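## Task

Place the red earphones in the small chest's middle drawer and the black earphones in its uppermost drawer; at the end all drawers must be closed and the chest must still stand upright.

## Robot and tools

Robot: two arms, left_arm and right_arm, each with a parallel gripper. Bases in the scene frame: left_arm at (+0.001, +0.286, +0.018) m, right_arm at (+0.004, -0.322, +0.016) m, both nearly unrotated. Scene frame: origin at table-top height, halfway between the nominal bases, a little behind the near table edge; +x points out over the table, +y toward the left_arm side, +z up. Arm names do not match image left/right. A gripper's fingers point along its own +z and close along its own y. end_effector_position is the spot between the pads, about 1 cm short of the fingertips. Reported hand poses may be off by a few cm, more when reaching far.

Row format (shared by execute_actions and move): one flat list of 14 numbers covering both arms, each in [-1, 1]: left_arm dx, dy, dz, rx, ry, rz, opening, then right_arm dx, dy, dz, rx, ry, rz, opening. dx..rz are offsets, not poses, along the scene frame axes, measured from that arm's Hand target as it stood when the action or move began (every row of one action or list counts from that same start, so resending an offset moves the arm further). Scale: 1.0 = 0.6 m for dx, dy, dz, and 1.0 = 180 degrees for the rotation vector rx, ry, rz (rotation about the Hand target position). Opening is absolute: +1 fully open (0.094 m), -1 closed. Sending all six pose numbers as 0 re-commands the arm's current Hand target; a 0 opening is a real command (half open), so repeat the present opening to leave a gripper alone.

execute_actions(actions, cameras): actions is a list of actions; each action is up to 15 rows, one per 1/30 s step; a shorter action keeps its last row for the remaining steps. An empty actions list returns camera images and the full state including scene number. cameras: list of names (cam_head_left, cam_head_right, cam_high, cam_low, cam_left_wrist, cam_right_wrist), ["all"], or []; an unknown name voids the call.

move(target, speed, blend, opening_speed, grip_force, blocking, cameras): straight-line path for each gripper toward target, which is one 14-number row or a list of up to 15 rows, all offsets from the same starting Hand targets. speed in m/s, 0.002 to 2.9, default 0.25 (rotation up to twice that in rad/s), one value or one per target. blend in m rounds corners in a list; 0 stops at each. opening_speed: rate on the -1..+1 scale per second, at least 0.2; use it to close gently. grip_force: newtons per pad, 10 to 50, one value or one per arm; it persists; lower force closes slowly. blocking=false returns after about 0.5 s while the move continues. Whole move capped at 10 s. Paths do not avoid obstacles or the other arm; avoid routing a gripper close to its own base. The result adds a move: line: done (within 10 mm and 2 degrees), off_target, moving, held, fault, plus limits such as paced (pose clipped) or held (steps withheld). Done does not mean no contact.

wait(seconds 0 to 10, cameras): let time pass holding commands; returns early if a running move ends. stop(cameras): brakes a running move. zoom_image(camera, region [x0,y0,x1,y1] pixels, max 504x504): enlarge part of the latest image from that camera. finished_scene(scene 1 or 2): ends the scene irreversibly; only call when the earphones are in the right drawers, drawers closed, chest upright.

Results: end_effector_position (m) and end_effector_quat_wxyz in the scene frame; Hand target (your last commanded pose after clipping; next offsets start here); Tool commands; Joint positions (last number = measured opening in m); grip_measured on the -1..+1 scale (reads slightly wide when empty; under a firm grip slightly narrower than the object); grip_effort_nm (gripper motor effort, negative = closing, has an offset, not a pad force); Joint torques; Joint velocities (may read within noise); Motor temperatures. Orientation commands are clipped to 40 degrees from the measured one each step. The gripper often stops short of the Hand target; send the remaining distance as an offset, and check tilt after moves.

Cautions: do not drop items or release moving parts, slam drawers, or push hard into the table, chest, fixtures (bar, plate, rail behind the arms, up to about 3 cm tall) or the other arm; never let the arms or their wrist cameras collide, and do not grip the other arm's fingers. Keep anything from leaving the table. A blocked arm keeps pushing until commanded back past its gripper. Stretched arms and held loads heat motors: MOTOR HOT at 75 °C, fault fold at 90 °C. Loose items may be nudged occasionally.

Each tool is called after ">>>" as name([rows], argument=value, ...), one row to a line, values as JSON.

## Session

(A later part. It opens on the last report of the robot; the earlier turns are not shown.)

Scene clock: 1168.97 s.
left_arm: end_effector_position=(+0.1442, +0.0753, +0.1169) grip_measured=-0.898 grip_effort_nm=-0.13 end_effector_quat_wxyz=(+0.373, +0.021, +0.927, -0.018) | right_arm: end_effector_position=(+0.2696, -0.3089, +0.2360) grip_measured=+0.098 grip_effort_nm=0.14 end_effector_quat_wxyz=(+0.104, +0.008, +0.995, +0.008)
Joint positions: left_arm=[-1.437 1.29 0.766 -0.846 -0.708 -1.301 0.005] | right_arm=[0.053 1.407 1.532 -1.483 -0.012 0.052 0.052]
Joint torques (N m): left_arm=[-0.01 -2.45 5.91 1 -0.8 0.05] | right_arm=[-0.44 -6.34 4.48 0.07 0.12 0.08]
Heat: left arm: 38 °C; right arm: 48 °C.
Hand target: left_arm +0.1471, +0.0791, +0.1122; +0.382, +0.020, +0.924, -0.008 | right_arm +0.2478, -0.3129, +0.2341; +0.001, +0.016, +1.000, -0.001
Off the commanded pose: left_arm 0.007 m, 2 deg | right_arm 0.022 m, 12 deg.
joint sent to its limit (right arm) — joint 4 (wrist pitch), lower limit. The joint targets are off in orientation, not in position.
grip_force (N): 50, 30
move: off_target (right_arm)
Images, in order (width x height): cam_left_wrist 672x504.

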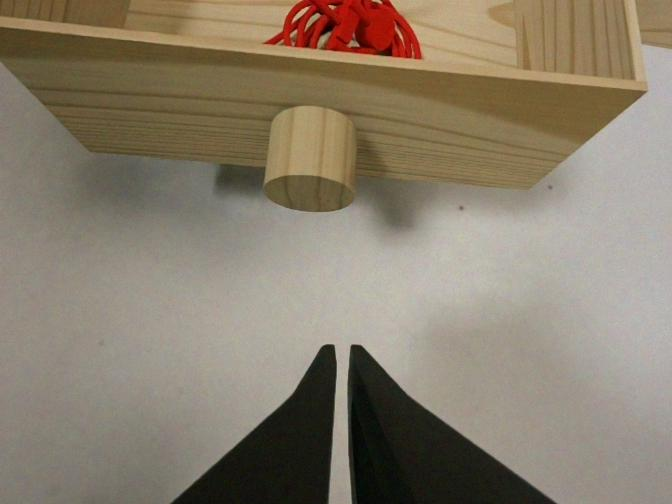

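>>> move([
  [0.01,0.02,-0.01,0,0,-0.012,-0.9,0,0,0,0,0,0,0.1],
  [0.19,0.003,-0.005,0,0,-0.012,-0.9,0,0,0,0,0,0,0.1],
], speed=0.06, cameras=["cam_left_wrist","cam_high","cam_low"])

Scene clock: 1184.37 s.
left_arm: end_effector_position=(+0.2496, +0.0904, +0.0983) grip_measured=-0.898 grip_effort_nm=-0.13 end_effector_quat_wxyz=(+0.367, +0.043, +0.929, -0.003) | right_arm: end_effector_position=(+0.2696, -0.3089, +0.2360) grip_measured=+0.098 grip_effort_nm=0.14 end_effector_quat_wxyz=(+0.104, +0.008, +0.995, +0.008)
Joint positions: left_arm=[-0.959 1.37 0.704 -0.397 -0.532 -0.709 0.005] | right_arm=[0.053 1.407 1.532 -1.483 -0.012 0.052 0.052]
Joint torques (N m): left_arm=[0.81 -3.23 10.78 1.9 -0.44 0.23] | right_arm=[-0.46 -6.35 4.48 0.07 0.12 0.08]
Heat: left arm: 38 °C; right arm: 47 °C.
Hand target: left_arm +0.2611, +0.0809, +0.1092; +0.382, +0.037, +0.923, -0.015 | right_arm +0.2478, -0.3129, +0.2341; +0.001, +0.016, +1.000, -0.001
Off the commanded pose: left_arm 0.018 m, 2 deg | right_arm 0.022 m, 12 deg.
joint sent to its limit (right arm) — joint 4 (wrist pitch), lower limit. The joint targets are off in orientation, not in position.
grip_force (N): 50, 30
move: off_target (left_arm, right_arm)
Images, in order (width x height): cam_high 672x504, cam_low 672x504, cam_left_wrist 672x504.

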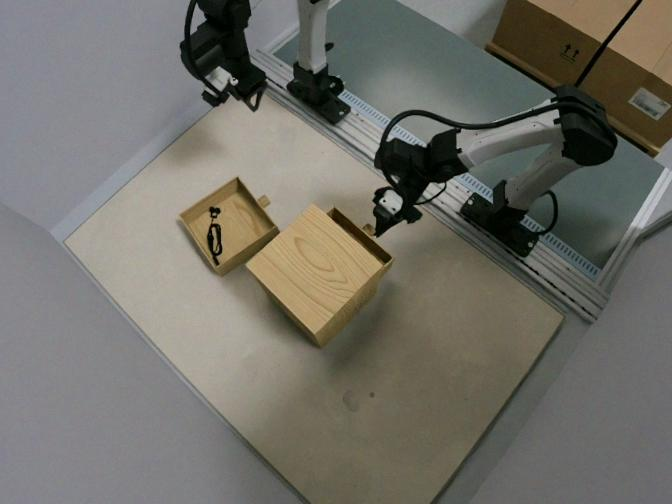

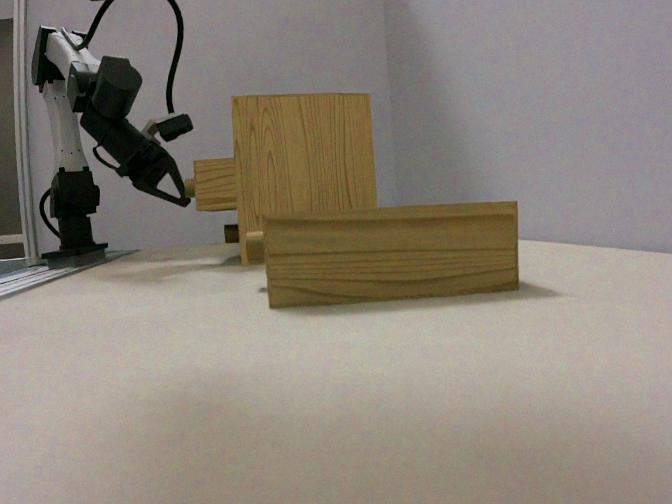

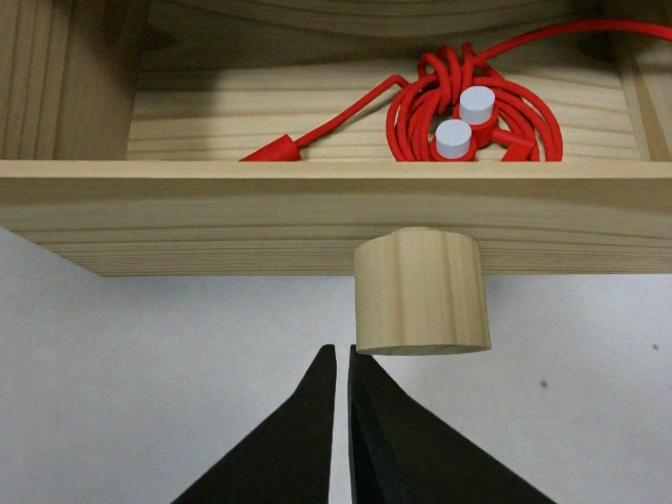

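>>> move([
  [-0.05,0,0,0,0,0,-0.9,0,0,0,0,0,0,0.1],
  [-0.05,-0.03,0,0,0,0,-0.9,0,0,0,0,0,0,0.1],
  [0.105,-0.04,0.005,0,0,0,-0.9,0,0,0,0,0,0,0.1],
], speed=0.08, cameras=["cam_left_wrist","cam_high","cam_low"])

Scene clock: 1193.63 s.
left_arm: end_effector_position=(+0.3026, +0.0682, +0.0950) grip_measured=-0.898 grip_effort_nm=-0.13 end_effector_quat_wxyz=(+0.351, +0.049, +0.935, +0.001) | right_arm: end_effector_position=(+0.2696, -0.3089, +0.2360) grip_measured=+0.098 grip_effort_nm=0.14 end_effector_quat_wxyz=(+0.104, +0.008, +0.995, +0.008)
Joint positions: left_arm=[-0.845 1.585 0.887 -0.344 -0.454 -0.597 0.005] | right_arm=[0.053 1.407 1.532 -1.483 -0.012 0.052 0.052]
Joint torques (N m): left_arm=[1.22 -5.01 11.77 2.25 -0.53 0.26] | right_arm=[-0.44 -6.37 4.49 0.07 0.12 0.08]
Heat: left arm: 39 °C; right arm: 47 °C.
Hand target: left_arm +0.3241, +0.0569, +0.1122; +0.382, +0.038, +0.923, -0.015 | right_arm +0.2478, -0.3129, +0.2341; +0.001, +0.016, +1.000, -0.001
Off the commanded pose: left_arm 0.030 m, 4 deg | right_arm 0.022 m, 12 deg.
joint sent to its limit (right arm) — joint 4 (wrist pitch), lower limit. The joint targets are off in orientation, not in position.
grip_force (N): 50, 30
move: off_target (left_arm, right_arm)
Images, in order (width x height): cam_high 672x504, cam_low 672x504, cam_left_wrist 672x504.

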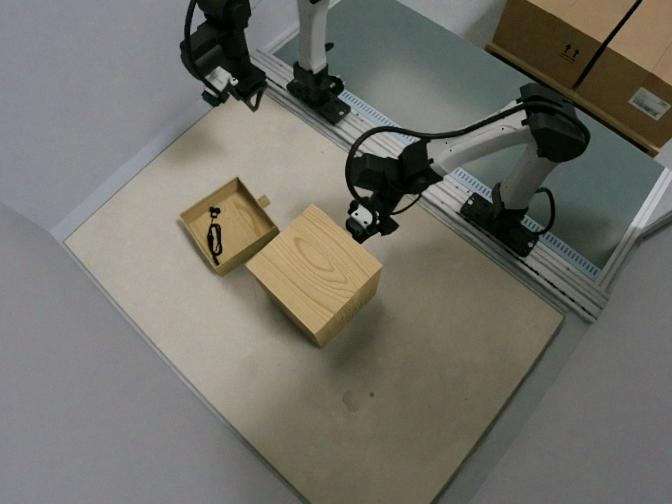

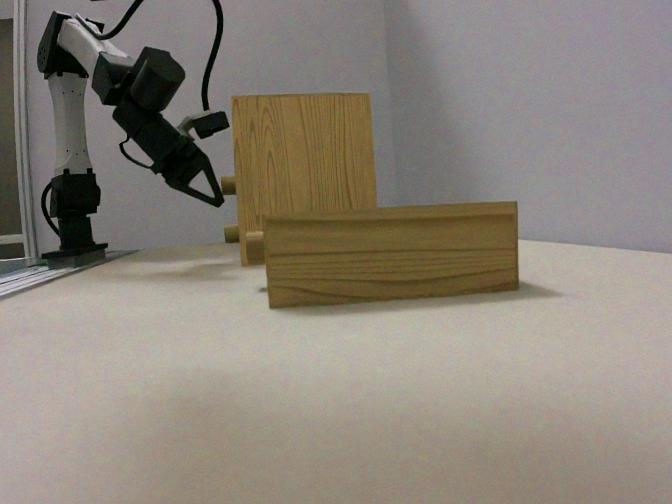

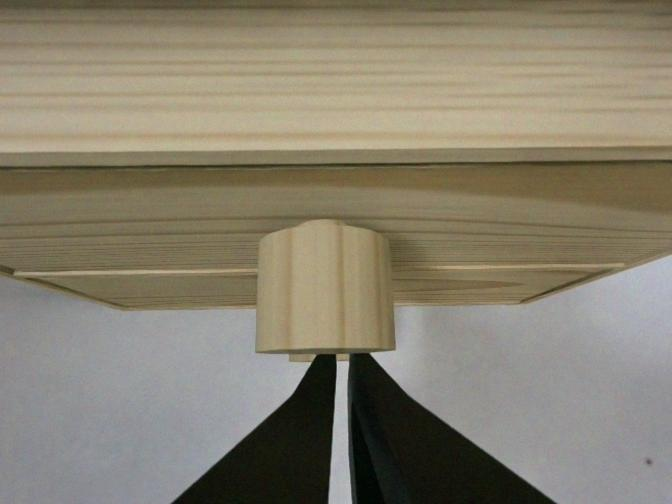

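>>> move([
  [-0.09,0.015,0.01,0,0,0,-0.9,0,0,0,0,0,0,0.1],
  [-0.09,0.015,0.01,0,0,0,1,0,0,0,0,0,0,0.1],
  [-0.013,0.02,-0.01,0,0,0,1,0,0,0,0,0,0,0.1],
  [-0.013,0.02,-0.01,0,0,0,-0.6,0,0,0,0,0,0,0.1],
  [-0.175,0.028,-0.01,0,0,0,-0.6,0,0,0,0,0,0,0.1],
  [-0.175,0.028,-0.01,0,0,0,1,0,0,0,0,0,0,0.1],
], opening_speed=3, speed=0.15, cameras=["cam_left_wrist","cam_high","cam_low"])

Scene clock: 1249.03 s.
left_arm: end_effector_position=(+0.2187, +0.0714, +0.1007) grip_measured=+0.998 grip_effort_nm=0.12 end_effector_quat_wxyz=(+0.371, +0.043, +0.928, -0.013) | right_arm: end_effector_position=(+0.2696, -0.3089, +0.2360) grip_measured=+0.098 grip_effort_nm=0.14 end_effector_quat_wxyz=(+0.104, +0.008, +0.995, +0.008)
Joint positions: left_arm=[-1.112 1.366 0.722 -0.484 -0.596 -0.866 0.094] | right_arm=[0.053 1.407 1.532 -1.483 -0.012 0.052 0.052]
Joint torques (N m): left_arm=[-0.4 -6.48 7.02 1.46 -0.68 0.04] | right_arm=[-0.43 -6.34 4.49 0.07 0.12 0.08]
Motor temperatures (°C): left_arm=[26 34 51 40 25 23 25] | right_arm=[24 45 37 28 25 22 23]
Heat: left arm: 51 °C; right arm: 45 °C.
Hand target: left_arm +0.2191, +0.0737, +0.1063; +0.382, +0.037, +0.923, -0.015 | right_arm +0.2478, -0.3129, +0.2341; +0.001, +0.016, +1.000, -0.001
Off the commanded pose: left_arm 0.006 m, 2 deg | right_arm 0.022 m, 12 deg.
joint sent to its limit (right arm) — joint 4 (wrist pitch), lower limit. The joint targets are off in orientation, not in position.
grip_force (N): 50, 30
move: off_target (right_arm); target 4's new opening was sent with left_arm's hand 0.011 m and 1 deg from that target
Images, in order (width x height): cam_high 672x504, cam_low 672x504, cam_left_wrist 672x504.

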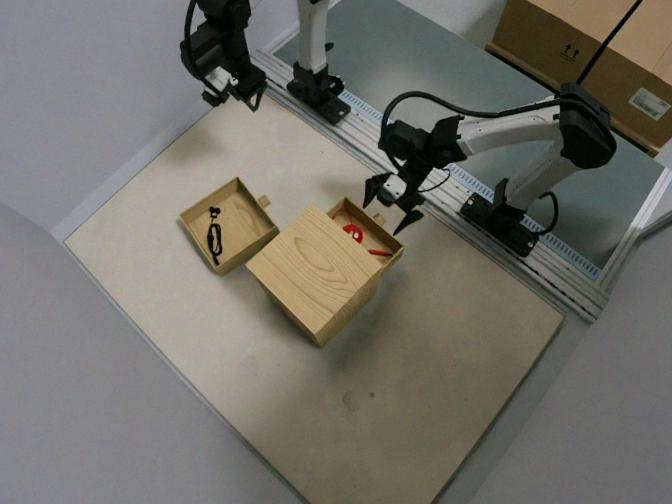

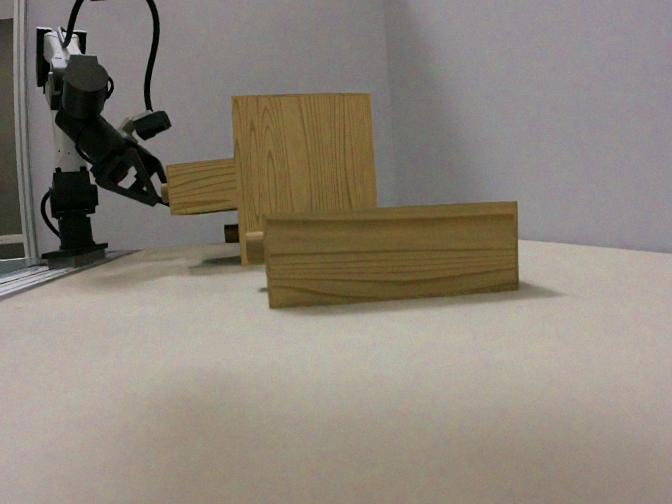

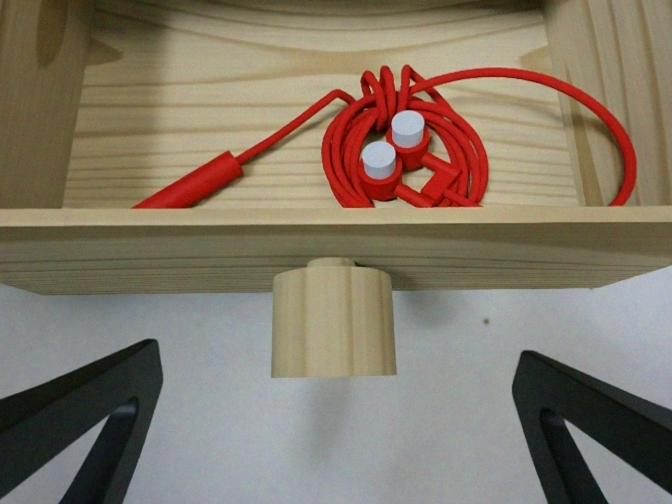

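>>> move([
  [-0.083,0,0.17,0,0,0,1,0,0,0,0,0,0,0.1],
  [0.117,-0.425,0.03,0,0,-0.035,1,0,0,0,0,0,0,0.1],
  [0.206,-0.448,-0.117,0,0,-0.035,1,0,0,0,0,0,0,0.1],
  [0.206,-0.448,-0.117,0,0,-0.035,-0.6,0,0,0,0,0,0,0.1],
], opening_speed=3, speed=0.22, blend=[0.03,0,0,0])

>>> move(target=[-0.384,0.075,0,0,0,0.035,-1,0.03,0,0,0,0,0,1], speed=0.12, cameras=["cam_left_wrist","cam_right_wrist","cam_high","cam_head_left"])

Scene clock: 1270.47 s.
left_arm: end_effector_position=(+0.3351, -0.1894, +0.0352) grip_measured=-0.484 grip_effort_nm=-1.06 end_effector_quat_wxyz=(+0.373, +0.091, +0.923, -0.031) | right_arm: end_effector_position=(+0.2696, -0.3089, +0.2360) grip_measured=+0.098 grip_effort_nm=0.14 end_effector_quat_wxyz=(+0.104, +0.008, +0.995, +0.008)
Joint positions: left_arm=[-1.137 2.477 1.936 -0.533 -0.565 -0.779 0.024] | right_arm=[0.053 1.407 1.532 -1.483 -0.012 0.052 0.052]
Joint torques (N m): left_arm=[0.53 -11.99 10.76 1.72 -0.49 0.22] | right_arm=[-0.46 -6.35 4.49 0.07 0.12 0.08]
Heat: left arm: 47 °C; right arm: 44 °C.
Hand target: left_arm +0.3428, -0.1951, +0.0361; +0.381, +0.088, +0.920, -0.036 | right_arm +0.2478, -0.3129, +0.2341; +0.001, +0.016, +1.000, -0.001
Off the commanded pose: left_arm 0.010 m, 1 deg | right_arm 0.022 m, 12 deg.
joint sent to its limit (right arm) — joint 4 (wrist pitch), lower limit. The joint targets are off in orientation, not in position.
grip_force (N): 50, 30
move: off_target (right_arm)

Scene clock: 1273.00 s.
left_arm: end_effector_position=(+0.1177, -0.1575, +0.0316) grip_measured=-0.483 grip_effort_nm=-1.04 end_effector_quat_wxyz=(+0.396, +0.046, +0.917, -0.018) | right_arm: end_effector_position=(+0.2783, -0.3095, +0.2314) grip_measured=+0.998 grip_effort_nm=0.14 end_effector_quat_wxyz=(+0.093, +0.010, +0.996, +0.007)
Joint positions: left_arm=[-1.6 2.292 1.629 -0.818 -0.776 -1.446 0.024] | right_arm=[0.05 1.453 1.556 -1.483 -0.011 0.054 0.094]
Joint torques (N m): left_arm=[-0.32 -14.26 6.2 0.14 -0.31 -0.28] | right_arm=[-0.44 -4.67 7.56 0.02 0.12 0.04]
Motor temperatures (°C): left_arm=[26 37 46 37 25 23 26] | right_arm=[24 44 37 28 25 22 23]
Heat: left arm: 46 °C; right arm: 44 °C.
Hand target: left_arm +0.1124, -0.1501, +0.0361; +0.382, +0.037, +0.923, -0.015 | right_arm +0.2658, -0.3129, +0.2339; +0.000, +0.016, +1.000, -0.001
Off the commanded pose: left_arm 0.010 m, 2 deg | right_arm 0.013 m, 11 deg.
joint sent to its limit (right arm) — joint 4 (wrist pitch), lower limit. The joint targets are off in orientation, not in position.
grip_force (N): 50, 30
move: off_target (right_arm)
Images, in order (width x height): cam_head_left 672x504, cam_high 672x504, cam_left_wrist 672x504, cam_right_wrist 672x504.

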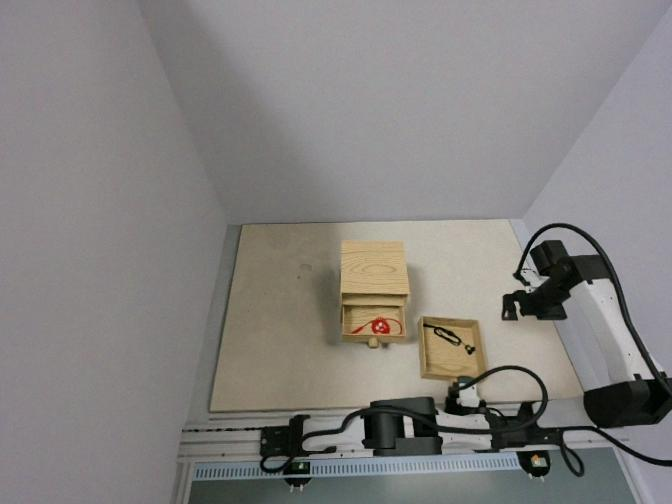

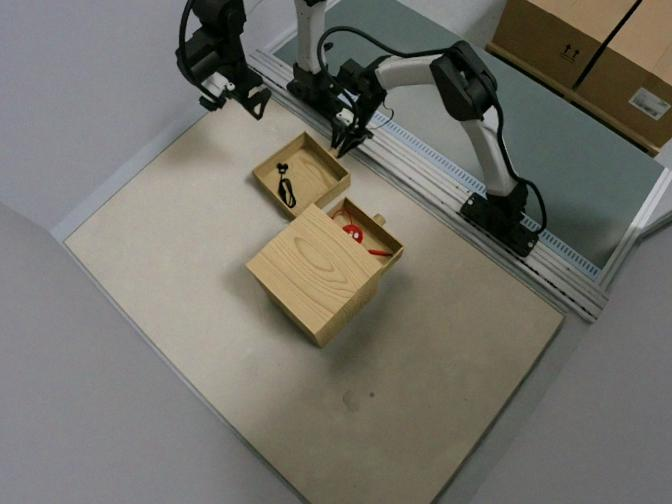

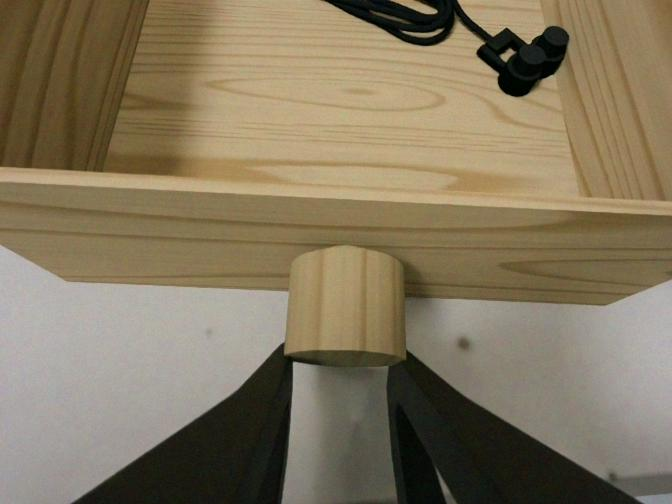

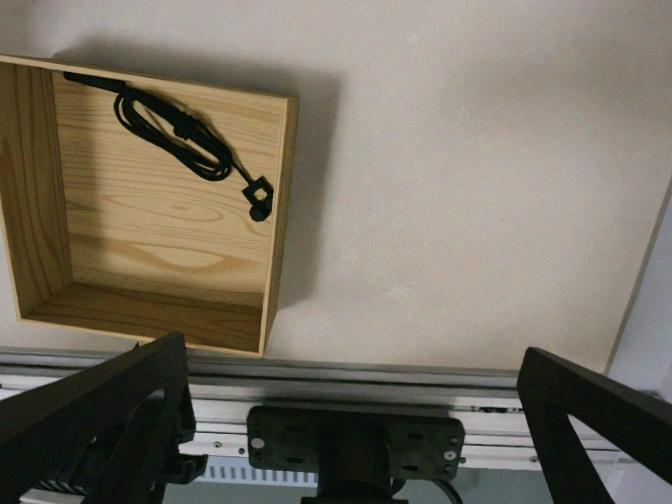

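>>> move(target=[0,0,0,0,0,0,-1,0.078,0.216,-0.152,0,0,0.494,0.2], cameras=["cam_right_wrist"])

Scene clock: 1287.60 s.
left_arm: end_effector_position=(+0.1177, -0.1575, +0.0316) grip_measured=-0.483 grip_effort_nm=-1.04 end_effector_quat_wxyz=(+0.396, +0.046, +0.917, -0.018) | right_arm: end_effector_position=(+0.3086, -0.1855, +0.1395) grip_measured=+0.202 grip_effort_nm=-0.06 end_effector_quat_wxyz=(+0.002, +0.683, -0.731, -0.003)
Joint positions: left_arm=[-1.6 2.292 1.629 -0.818 -0.776 -1.446 0.024] | right_arm=[0.432 1.801 1.575 -1.344 -0.009 -1.089 0.056]
Joint torques (N m): left_arm=[-0.32 -14.24 6.2 0.14 -0.31 -0.28] | right_arm=[0.4 -7.8 7.45 0.23 0.05 -0.11]
Motor temperatures (°C): left_arm=[26 45 45 34 24 23 27] | right_arm=[24 43 38 28 25 22 23]
Heat: left arm: 45 °C; right arm: 43 °C.
Hand target: left_arm +0.1124, -0.1501, +0.0361; +0.382, +0.037, +0.923, -0.015 | right_arm +0.3125, -0.1833, +0.1428; -0.001, +0.689, -0.725, +0.001
Off the commanded pose: left_arm 0.010 m, 2 deg | right_arm 0.006 m, 1 deg.
grip_force (N): 50, 30
move: done
Images, in order (width x height): cam_right_wrist 672x504.

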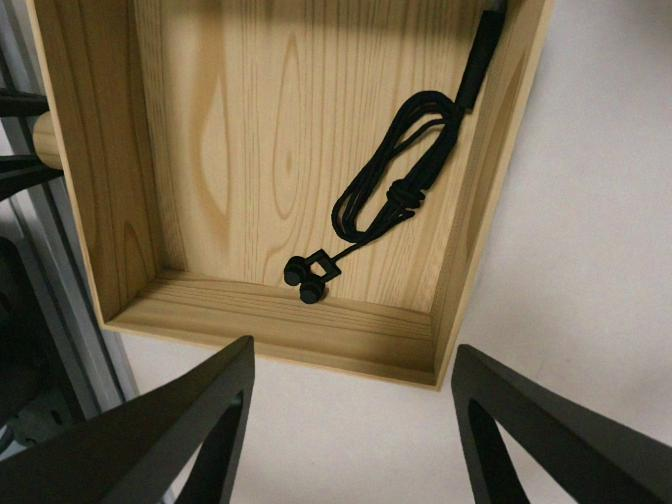

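>>> move(target=[0,0,0,0,0,0,-1,0.08,0.05,-0.055,0,0,0,0.2], cameras=["cam_right_wrist"])

Scene clock: 1300.07 s.
left_arm: end_effector_position=(+0.1177, -0.1575, +0.0316) grip_measured=-0.483 grip_effort_nm=-1.03 end_effector_quat_wxyz=(+0.396, +0.046, +0.917, -0.018) | right_arm: end_effector_position=(+0.3584, -0.1555, +0.1049) grip_measured=+0.202 grip_effort_nm=-0.06 end_effector_quat_wxyz=(+0.001, +0.689, -0.724, -0.003)
Joint positions: left_arm=[-1.6 2.292 1.629 -0.818 -0.776 -1.446 0.024] | right_arm=[0.451 2.035 1.756 -1.291 -0.009 -1.088 0.056]
Joint torques (N m): left_arm=[-0.32 -14.23 6.22 0.14 -0.31 -0.28] | right_arm=[0.49 -10.32 7.41 0.16 0.05 0.06]
Motor temperatures (°C): left_arm=[26 50 44 33 24 23 27] | right_arm=[23 44 38 28 25 22 23]
Heat: left arm: 50 °C; right arm: 44 °C.
Hand target: left_arm +0.1124, -0.1501, +0.0361; +0.382, +0.037, +0.923, -0.015 | right_arm +0.3607, -0.1532, +0.1099; -0.001, +0.689, -0.725, +0.001
Off the commanded pose: left_arm 0.010 m, 2 deg | right_arm 0.006 m, 1 deg.
grip_force (N): 50, 30
move: done
Images, in order (width x height): cam_right_wrist 672x504.

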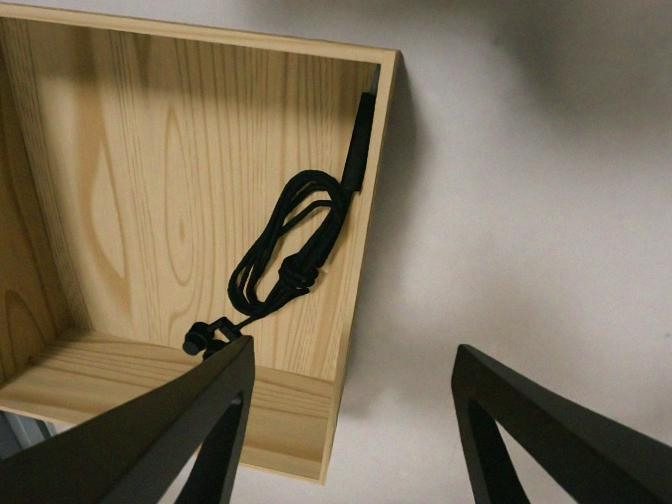

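>>> move([
  [0,0,0,0,0,0,-1,0.011,-0.0075,-0.04,0,0,-0.05,-0.3],
  [0,0,0,0,0,0,-1,0.011,-0.0075,-0.098,0,0,-0.05,-0.3],
], speed=0.12, grip_force=[50,50], cameras=["cam_right_wrist","cam_low"])

Scene clock: 1316.20 s.
left_arm: end_effector_position=(+0.1177, -0.1574, +0.0316) grip_measured=-0.483 grip_effort_nm=-1.04 end_effector_quat_wxyz=(+0.396, +0.046, +0.917, -0.018) | right_arm: end_effector_position=(+0.3662, -0.1545, +0.0553) grip_measured=-0.298 grip_effort_nm=-0.07 end_effector_quat_wxyz=(+0.004, -0.635, +0.772, +0.001)
Joint positions: left_arm=[-1.6 2.292 1.629 -0.818 -0.776 -1.447 0.024] | right_arm=[0.446 2.081 1.625 -1.103 -0.008 -0.948 0.033]
Joint torques (N m): left_arm=[-0.32 -14.26 6.22 0.14 -0.31 -0.28] | right_arm=[-0.47 -10.32 4.67 0.45 0.05 0.06]
Motor temperatures (°C): left_arm=[26 55 43 33 24 23 28] | right_arm=[23 48 40 28 25 22 23]
Heat: left arm: 55 °C; right arm: 48 °C.
Hand target: left_arm +0.1124, -0.1501, +0.0361; +0.382, +0.037, +0.923, -0.015 | right_arm +0.3671, -0.1578, +0.0510; +0.001, -0.630, +0.777, -0.001
Off the commanded pose: left_arm 0.010 m, 2 deg | right_arm 0.005 m, 1 deg.
move: done
Images, in order (width x height): cam_low 672x504, cam_right_wrist 672x504.

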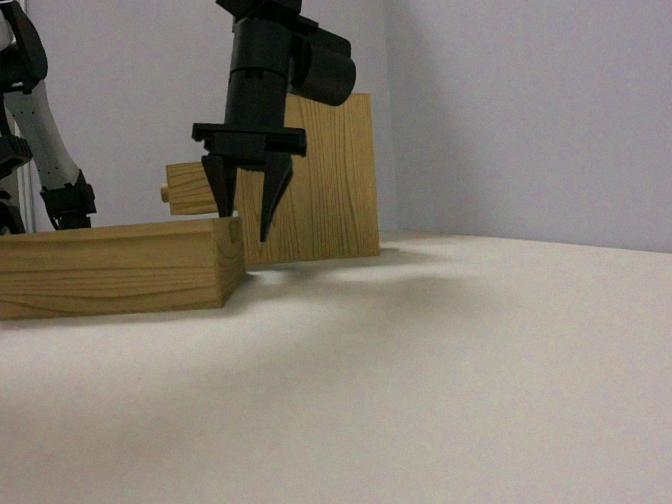

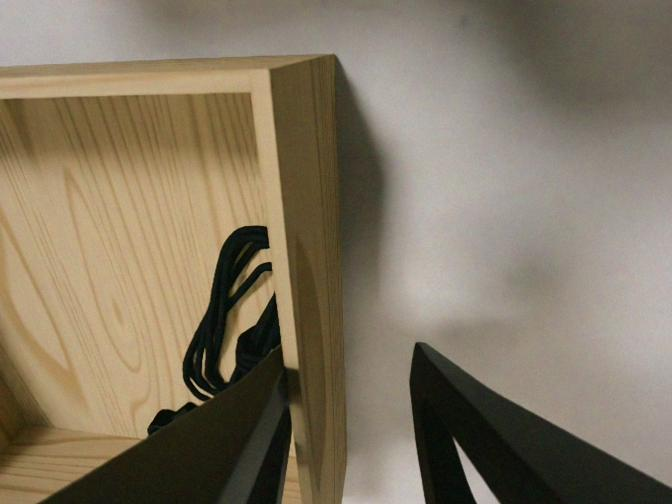

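>>> move([
  [0,0,0,0,0,0,-1,-0.02,0,0,0,0,0,-0.3],
  [0,0,0,0,0,0,-1,-0.02,0,-0.015,0,0,0,-0.3],
  [0,0,0,0,0,0,-1,-0.02,0,-0.015,0,0,0,-1],
  [0,0,0.15,0,0,0,-1,-0.02,0,0.13,0,0,0,-1],
], opening_speed=2, speed=0.1, cameras=["cam_right_wrist","cam_low","cam_left_wrist"])

Scene clock: 1329.47 s.
left_arm: end_effector_position=(+0.1095, -0.1450, +0.1024) grip_measured=-0.991 grip_effort_nm=-0.48 end_effector_quat_wxyz=(+0.378, +0.052, +0.924, +0.010) | right_arm: end_effector_position=(+0.3643, -0.1548, +0.1047) grip_measured=-0.933 grip_effort_nm=-0.99 end_effector_quat_wxyz=(-0.001, -0.633, +0.774, -0.009)
Joint positions: left_arm=[-1.603 2.206 1.8 -1.146 -0.741 -1.467 0] | right_arm=[0.457 2.052 1.78 -1.291 0.015 -0.932 0.003]
Joint torques (N m): left_arm=[0.53 -14.94 9.73 0.33 -0.66 0.06] | right_arm=[-0.35 -14.11 7.84 -0.47 -0.15 0.02]
Motor temperatures (°C): left_arm=[26 57 42 32 24 23 28] | right_arm=[23 50 39 28 25 22 23]
Heat: left arm: 57 °C; right arm: 50 °C.
Hand target: left_arm +0.1123, -0.1501, +0.1260; +0.382, +0.038, +0.923, -0.015 | right_arm +0.3551, -0.1578, +0.1290; +0.001, -0.630, +0.777, -0.001
Off the commanded pose: left_arm 0.024 m, 3 deg | right_arm 0.026 m, 1 deg.
move: off_target (left_arm, right_arm)
Images, in order (width x height): cam_low 672x504, cam_left_wrist 672x504, cam_right_wrist 672x504.

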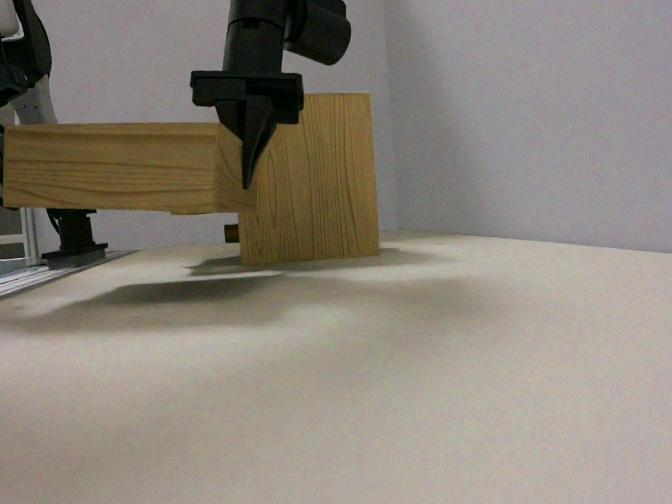

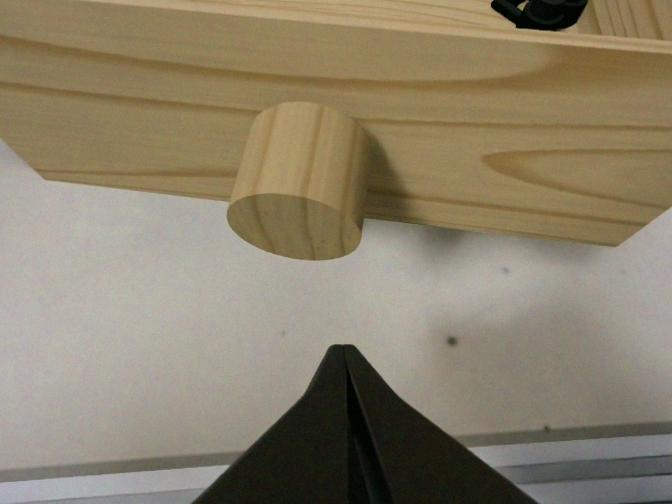

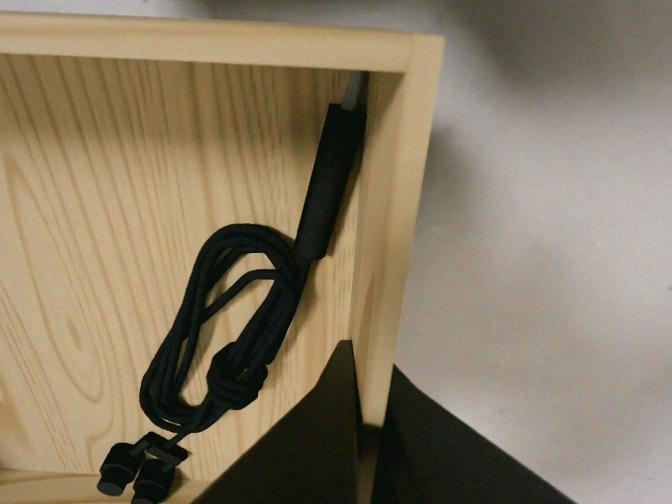

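>>> move([
  [-0.03,0,0.2,0,0,0,-1,0,0,0,0,0,0,-1],
  [0.1,0.6,0.3,0,0,0,-1,0,0,-0.05,0,0,0,-1],
  [0.1,0.6,0.3,0,0,0,-1,0,0,-0.145,0,0,0,-1],
  [0.1,0.6,0.3,0,0,0,-1,0,0,-0.145,0,0,0,0],
  [0.1,0.6,0.3,0,0,0,-1,0,0,0.1,0,0,0,0],
  [0.1,0.6,0.3,0,0,0,-1,-0.33,-0.02,0.12,0,0,0,0],
], opening_speed=2, speed=[0.2,0.25,0.06,0.1,0.2,0.2], blend=[0.03,0,0,0,0.02,0], cameras=["cam_right_wrist","cam_low","cam_high"])

Scene clock: 1356.60 s.
left_arm: end_effector_position=(+0.1710, +0.2096, +0.3098) grip_measured=-0.991 grip_effort_nm=-0.48 end_effector_quat_wxyz=(+0.383, +0.036, +0.923, -0.018) | right_arm: end_effector_position=(+0.1739, -0.1570, +0.2031) grip_measured=-0.002 grip_effort_nm=0.14 end_effector_quat_wxyz=(+0.048, -0.630, +0.775, +0.001)
Joint positions: left_arm=[-0.825 0.871 1.307 -1.391 -0.465 -0.581 0] | right_arm=[0.791 1.363 1.38 -1.485 0.006 -0.592 0.047]
Joint torques (N m): left_arm=[0.64 0.13 5.42 1.98 -0.33 0.22] | right_arm=[0.57 -5.34 4.49 -0.19 -0.03 0.06]
Motor temperatures (°C): left_arm=[26 56 42 33 25 23 27] | right_arm=[23 60 41 28 25 22 24]
Heat: left arm: 56 °C; right arm: 60 °C.
Hand target: left_arm +0.1723, +0.2099, +0.3060; +0.382, +0.038, +0.923, -0.015 | right_arm +0.1572, -0.1699, +0.2010; +0.001, -0.630, +0.777, -0.001
Off the commanded pose: left_arm 0.004 m, 0 deg | right_arm 0.021 m, 5 deg.
joint sent to its limit (right arm) — joint 4 (wrist pitch), lower limit. The joint targets still meet the commanded pose.
move: off_target (right_arm); target 4's new opening was sent with right_arm's hand 0.011 m and 3 deg from that target
Images, in order (width x height): cam_high 672x504, cam_low 672x504, cam_right_wrist 672x504.

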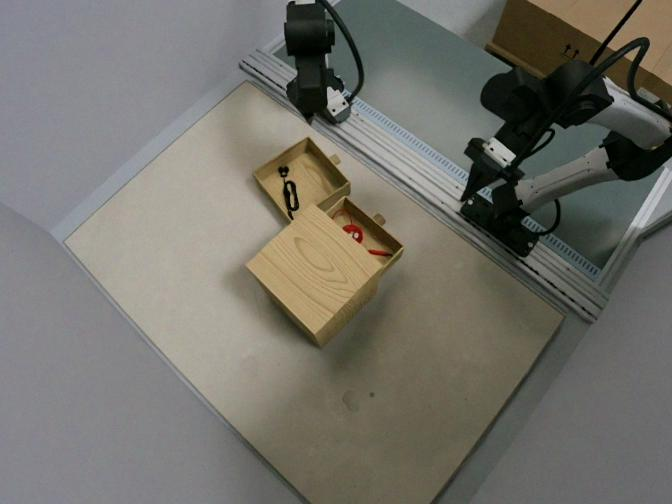

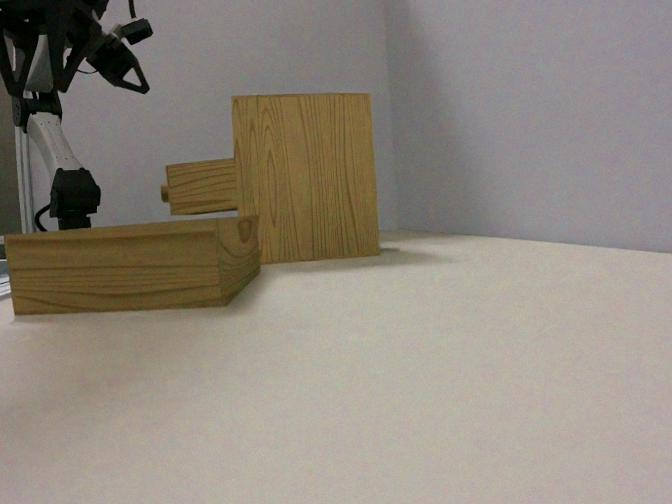

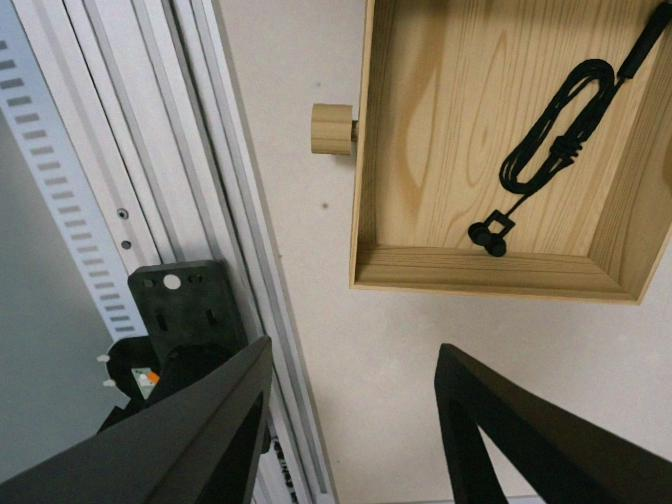

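>>> move(target=[-0.1,0.35,0.07,0,0,0,-1,0.03,0.06,-0.14,0,0,-0.024,-0.2], speed=0.25, cameras=["cam_right_wrist"])

Scene clock: 1369.07 s.
left_arm: end_effector_position=(+0.1122, +0.4225, +0.3525) grip_measured=-0.991 grip_effort_nm=-0.48 end_effector_quat_wxyz=(+0.367, -0.045, +0.912, +0.179) | right_arm: end_effector_position=(+0.1796, -0.1330, +0.1207) grip_measured=-0.198 grip_effort_nm=-0.07 end_effector_quat_wxyz=(+0.011, -0.601, +0.800, -0.002)
Joint positions: left_arm=[1.376 0.94 1.523 -1.565 0.591 1.118 0] | right_arm=[0.843 1.49 1.163 -1.217 0.006 -0.463 0.038]
Joint torques (N m): left_arm=[0.17 0.55 4.74 1.6 0.4 0.28] | right_arm=[0.62 -5.34 4.71 0.37 -0.02 0.06]
Motor temperatures (°C): left_arm=[26 50 42 35 24 23 27] | right_arm=[23 55 39 27 25 22 24]
Heat: left arm: 50 °C; right arm: 55 °C.
Hand target: left_arm +0.1123, +0.4199, +0.3480; +0.382, +0.038, +0.923, -0.015 | right_arm +0.1752, -0.1338, +0.1169; +0.001, -0.600, +0.800, -0.001
Off the commanded pose: left_arm 0.005 m, 24 deg | right_arm 0.006 m, 1 deg.
joint sent to its limit (left arm) — joint 4 (wrist pitch), lower limit. The joint targets are off in orientation, not in position.
move: off_target (left_arm); limits=paced
Images, in order (width x height): cam_right_wrist 672x504.

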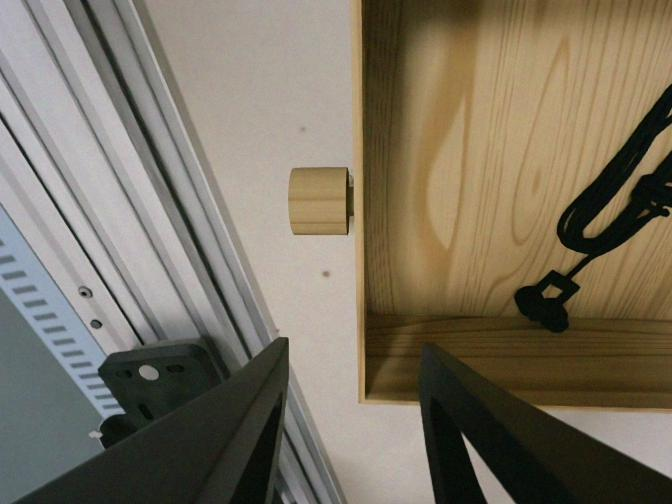

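>>> move([
  [0,0,0,0,0,0,-1,0.004,-0.01,-0.06,0,0,0,-0.2],
  [0,0,0,0,0,0,-1,0.004,-0.01,-0.12,0,0,0,-0.2],
], speed=0.1, cameras=["cam_right_wrist"])

Scene clock: 1381.63 s.
left_arm: end_effector_position=(+0.1123, +0.4225, +0.3526) grip_measured=-0.991 grip_effort_nm=-0.48 end_effector_quat_wxyz=(+0.367, -0.044, +0.912, +0.179) | right_arm: end_effector_position=(+0.1775, -0.1390, +0.0487) grip_measured=-0.198 grip_effort_nm=-0.07 end_effector_quat_wxyz=(+0.003, -0.598, +0.801, -0.003)
Joint positions: left_arm=[1.376 0.94 1.523 -1.565 0.592 1.119 0] | right_arm=[0.833 1.55 0.926 -0.935 0.006 -0.468 0.038]
Joint torques (N m): left_arm=[0.17 0.58 4.7 1.6 0.4 0.28] | right_arm=[-0.43 -5.41 4.37 0.53 -0.02 -0.13]
Motor temperatures (°C): left_arm=[26 45 40 34 25 23 27] | right_arm=[23 52 39 27 25 22 24]
Heat: left arm: 45 °C; right arm: 52 °C.
Hand target: left_arm +0.1123, +0.4199, +0.3480; +0.382, +0.038, +0.923, -0.015 | right_arm +0.1776, -0.1398, +0.0450; +0.001, -0.600, +0.800, -0.001
Off the commanded pose: left_arm 0.005 m, 24 deg | right_arm 0.004 m, 0 deg.
joint sent to its limit (left arm) — joint 4 (wrist pitch), lower limit. The joint targets are off in orientation, not in position.
move: off_target (left_arm)
Images, in order (width x height): cam_right_wrist 672x504.

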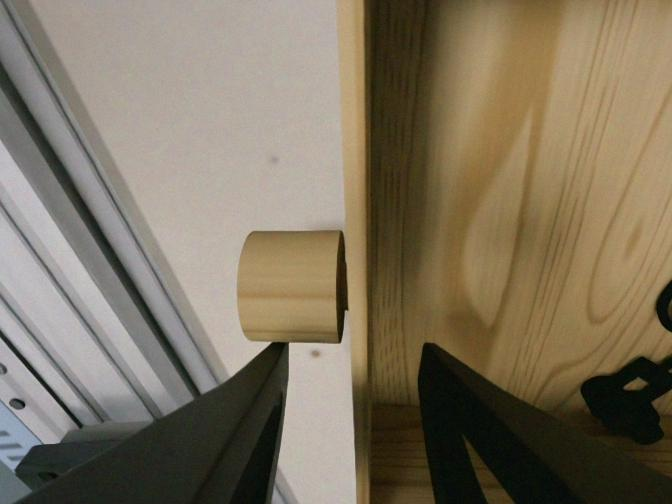

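>>> move([
  [0,0,0,0,0,0,-1,0,-0.004,-0.005,0,0,0,-0.2],
  [0,0,0,0,0,0,-1,0,-0.004,-0.005,0,0,0,-1],
  [0,0,0,0,0,0,-1,0,-0.004,0.15,0,0,0,-1],
], opening_speed=2, speed=0.08, cameras=["cam_right_wrist","cam_low"])

Scene clock: 1394.00 s.
left_arm: end_effector_position=(+0.1123, +0.4225, +0.3526) grip_measured=-0.991 grip_effort_nm=-0.48 end_effector_quat_wxyz=(+0.367, -0.044, +0.912, +0.179) | right_arm: end_effector_position=(+0.1740, -0.1413, +0.1191) grip_measured=-0.933 grip_effort_nm=-0.99 end_effector_quat_wxyz=(-0.016, -0.600, +0.800, +0.002)
Joint positions: left_arm=[1.376 0.94 1.523 -1.565 0.592 1.119 0] | right_arm=[0.826 1.501 1.167 -1.26 -0.009 -0.48 0.003]
Joint torques (N m): left_arm=[0.18 0.57 4.71 1.6 0.4 0.28] | right_arm=[-0.38 -8.1 8.2 -0.09 0.12 -0.07]
Heat: left arm: 41 °C; right arm: 50 °C.
Hand target: left_arm +0.1123, +0.4199, +0.3480; +0.382, +0.038, +0.923, -0.015 | right_arm +0.1775, -0.1422, +0.1349; +0.001, -0.600, +0.800, -0.001
Off the commanded pose: left_arm 0.005 m, 24 deg | right_arm 0.016 m, 2 deg.
joint sent to its limit (left arm) — joint 4 (wrist pitch), lower limit. The joint targets are off in orientation, not in position.
move: off_target (left_arm, right_arm)
Images, in order (width x height): cam_low 672x504, cam_right_wrist 672x504.

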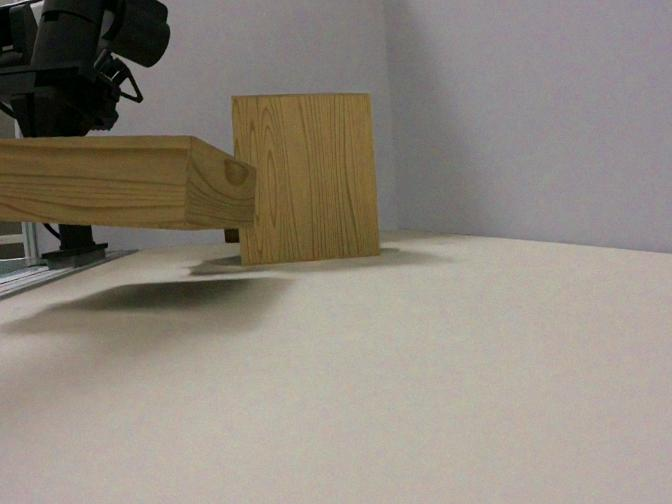

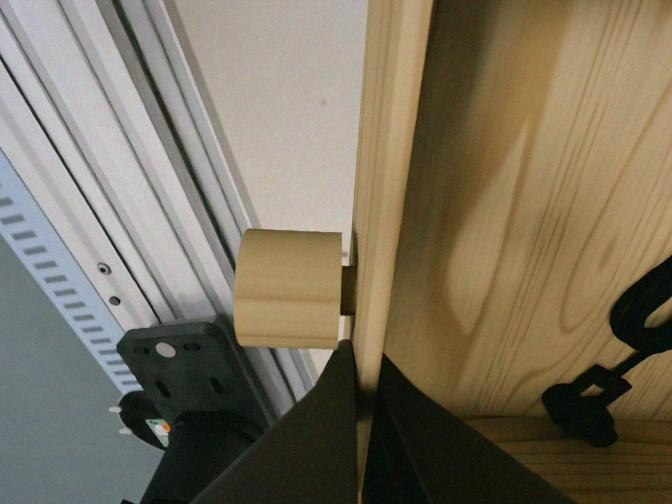

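>>> move([
  [0,0,0,0,0,0,-1,0,0,0.16,0,-0.017,0,-1],
  [0.1,-0.25,0,0,0,-0.15,-1,-0.009,0.375,0.16,0,-0.017,0.072,-1],
], speed=0.12, cameras=["all"])

>>> zoom_image(camera="cam_low", region=[0, 80, 400, 300])

>>> zoom_image(camera="cam_head_right", region=[320, 220, 480, 400])

Scene clock: 1418.47 s.
left_arm: end_effector_position=(+0.1721, +0.2716, +0.3505) grip_measured=-0.991 grip_effort_nm=-0.48 end_effector_quat_wxyz=(+0.398, +0.234, +0.886, -0.050) | right_arm: end_effector_position=(+0.1674, +0.0955, +0.2195) grip_measured=-0.933 grip_effort_nm=-0.99 end_effector_quat_wxyz=(-0.115, +0.667, -0.733, -0.062)
Joint positions: left_arm=[0.452 0.937 1.514 -1.567 0.576 0.803 0] | right_arm=[1.213 2.088 2.27 -1.484 -0.009 -0.281 0.003]
Joint torques (N m): left_arm=[-0.55 1.54 5.78 1.65 0.36 0.03] | right_arm=[0.05 -11.1 9.48 0.19 0.53 -0.42]
Motor temperatures (°C): left_arm=[26 37 38 34 25 23 26] | right_arm=[24 51 42 27 25 22 25]
Heat: left arm: 38 °C; right arm: 51 °C.
Hand target: left_arm +0.1724, +0.2700, +0.3480; +0.368, +0.252, +0.889, -0.104 | right_arm +0.1721, +0.0828, +0.2310; +0.023, -0.686, +0.727, -0.017
Off the commanded pose: left_arm 0.003 m, 7 deg | right_arm 0.018 m, 14 deg.
joint sent to its limit (left arm) — joint 4 (wrist pitch), lower limit. The joint targets are off in orientation, not in position.
joint sent to its limit (right arm) — joint 4 (wrist pitch), lower limit. The joint targets are off in orientation, not in position.
move: off_target (left_arm, right_arm)

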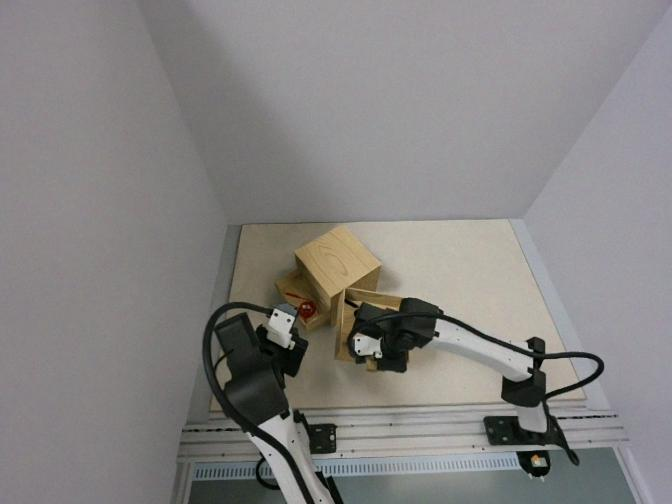

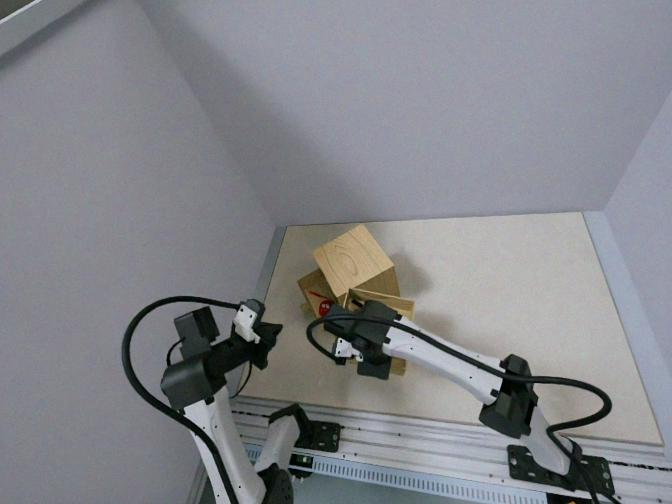

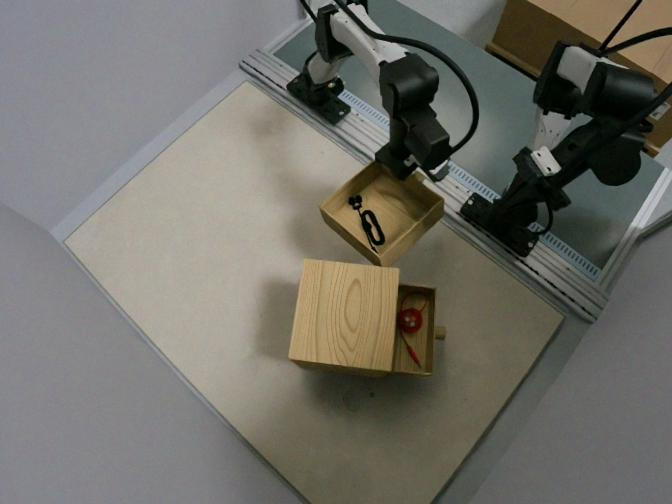

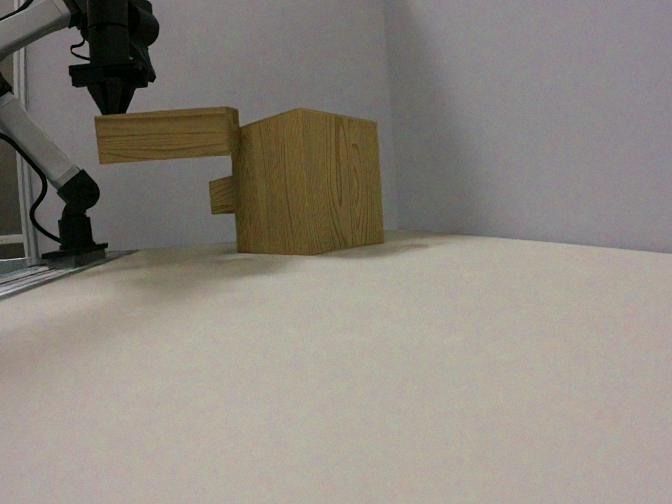

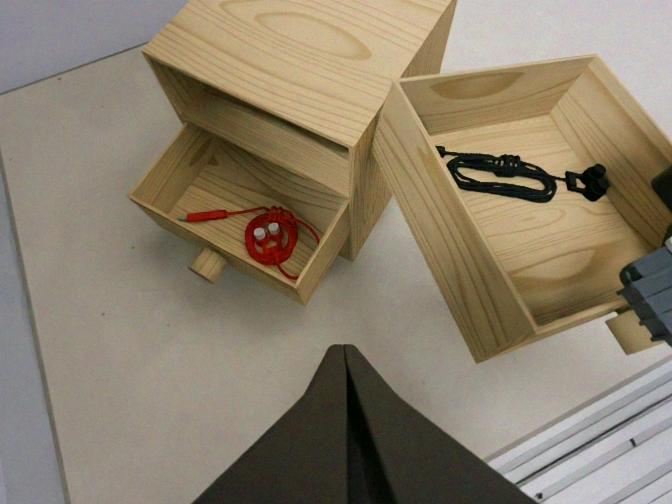

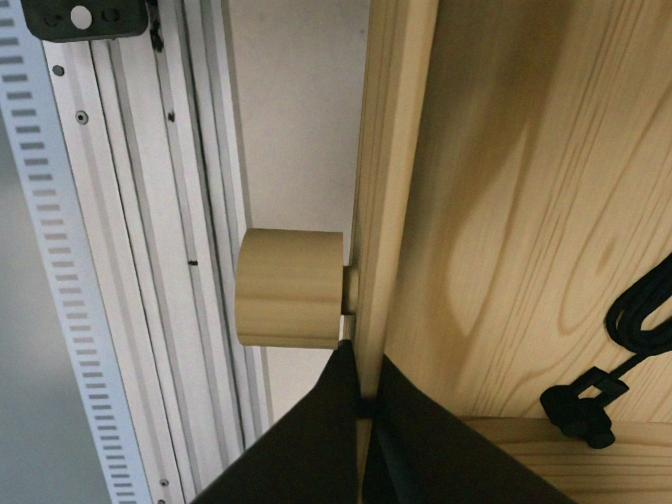

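Scaled by 1.260 from the camera's 672x504 image, which has a finer 960x720 frame.

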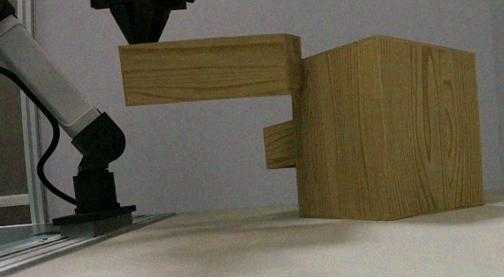

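Scaled by 2.800 from the camera's 672x504 image, which has a finer 960x720 frame.

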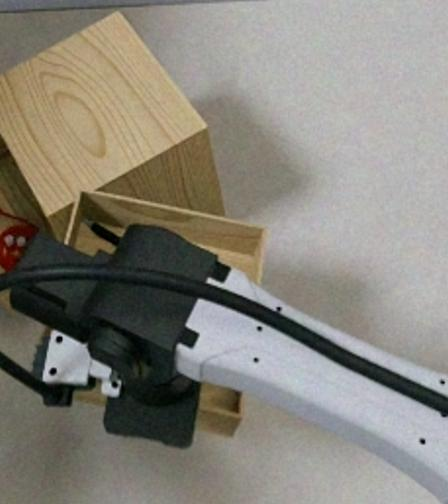

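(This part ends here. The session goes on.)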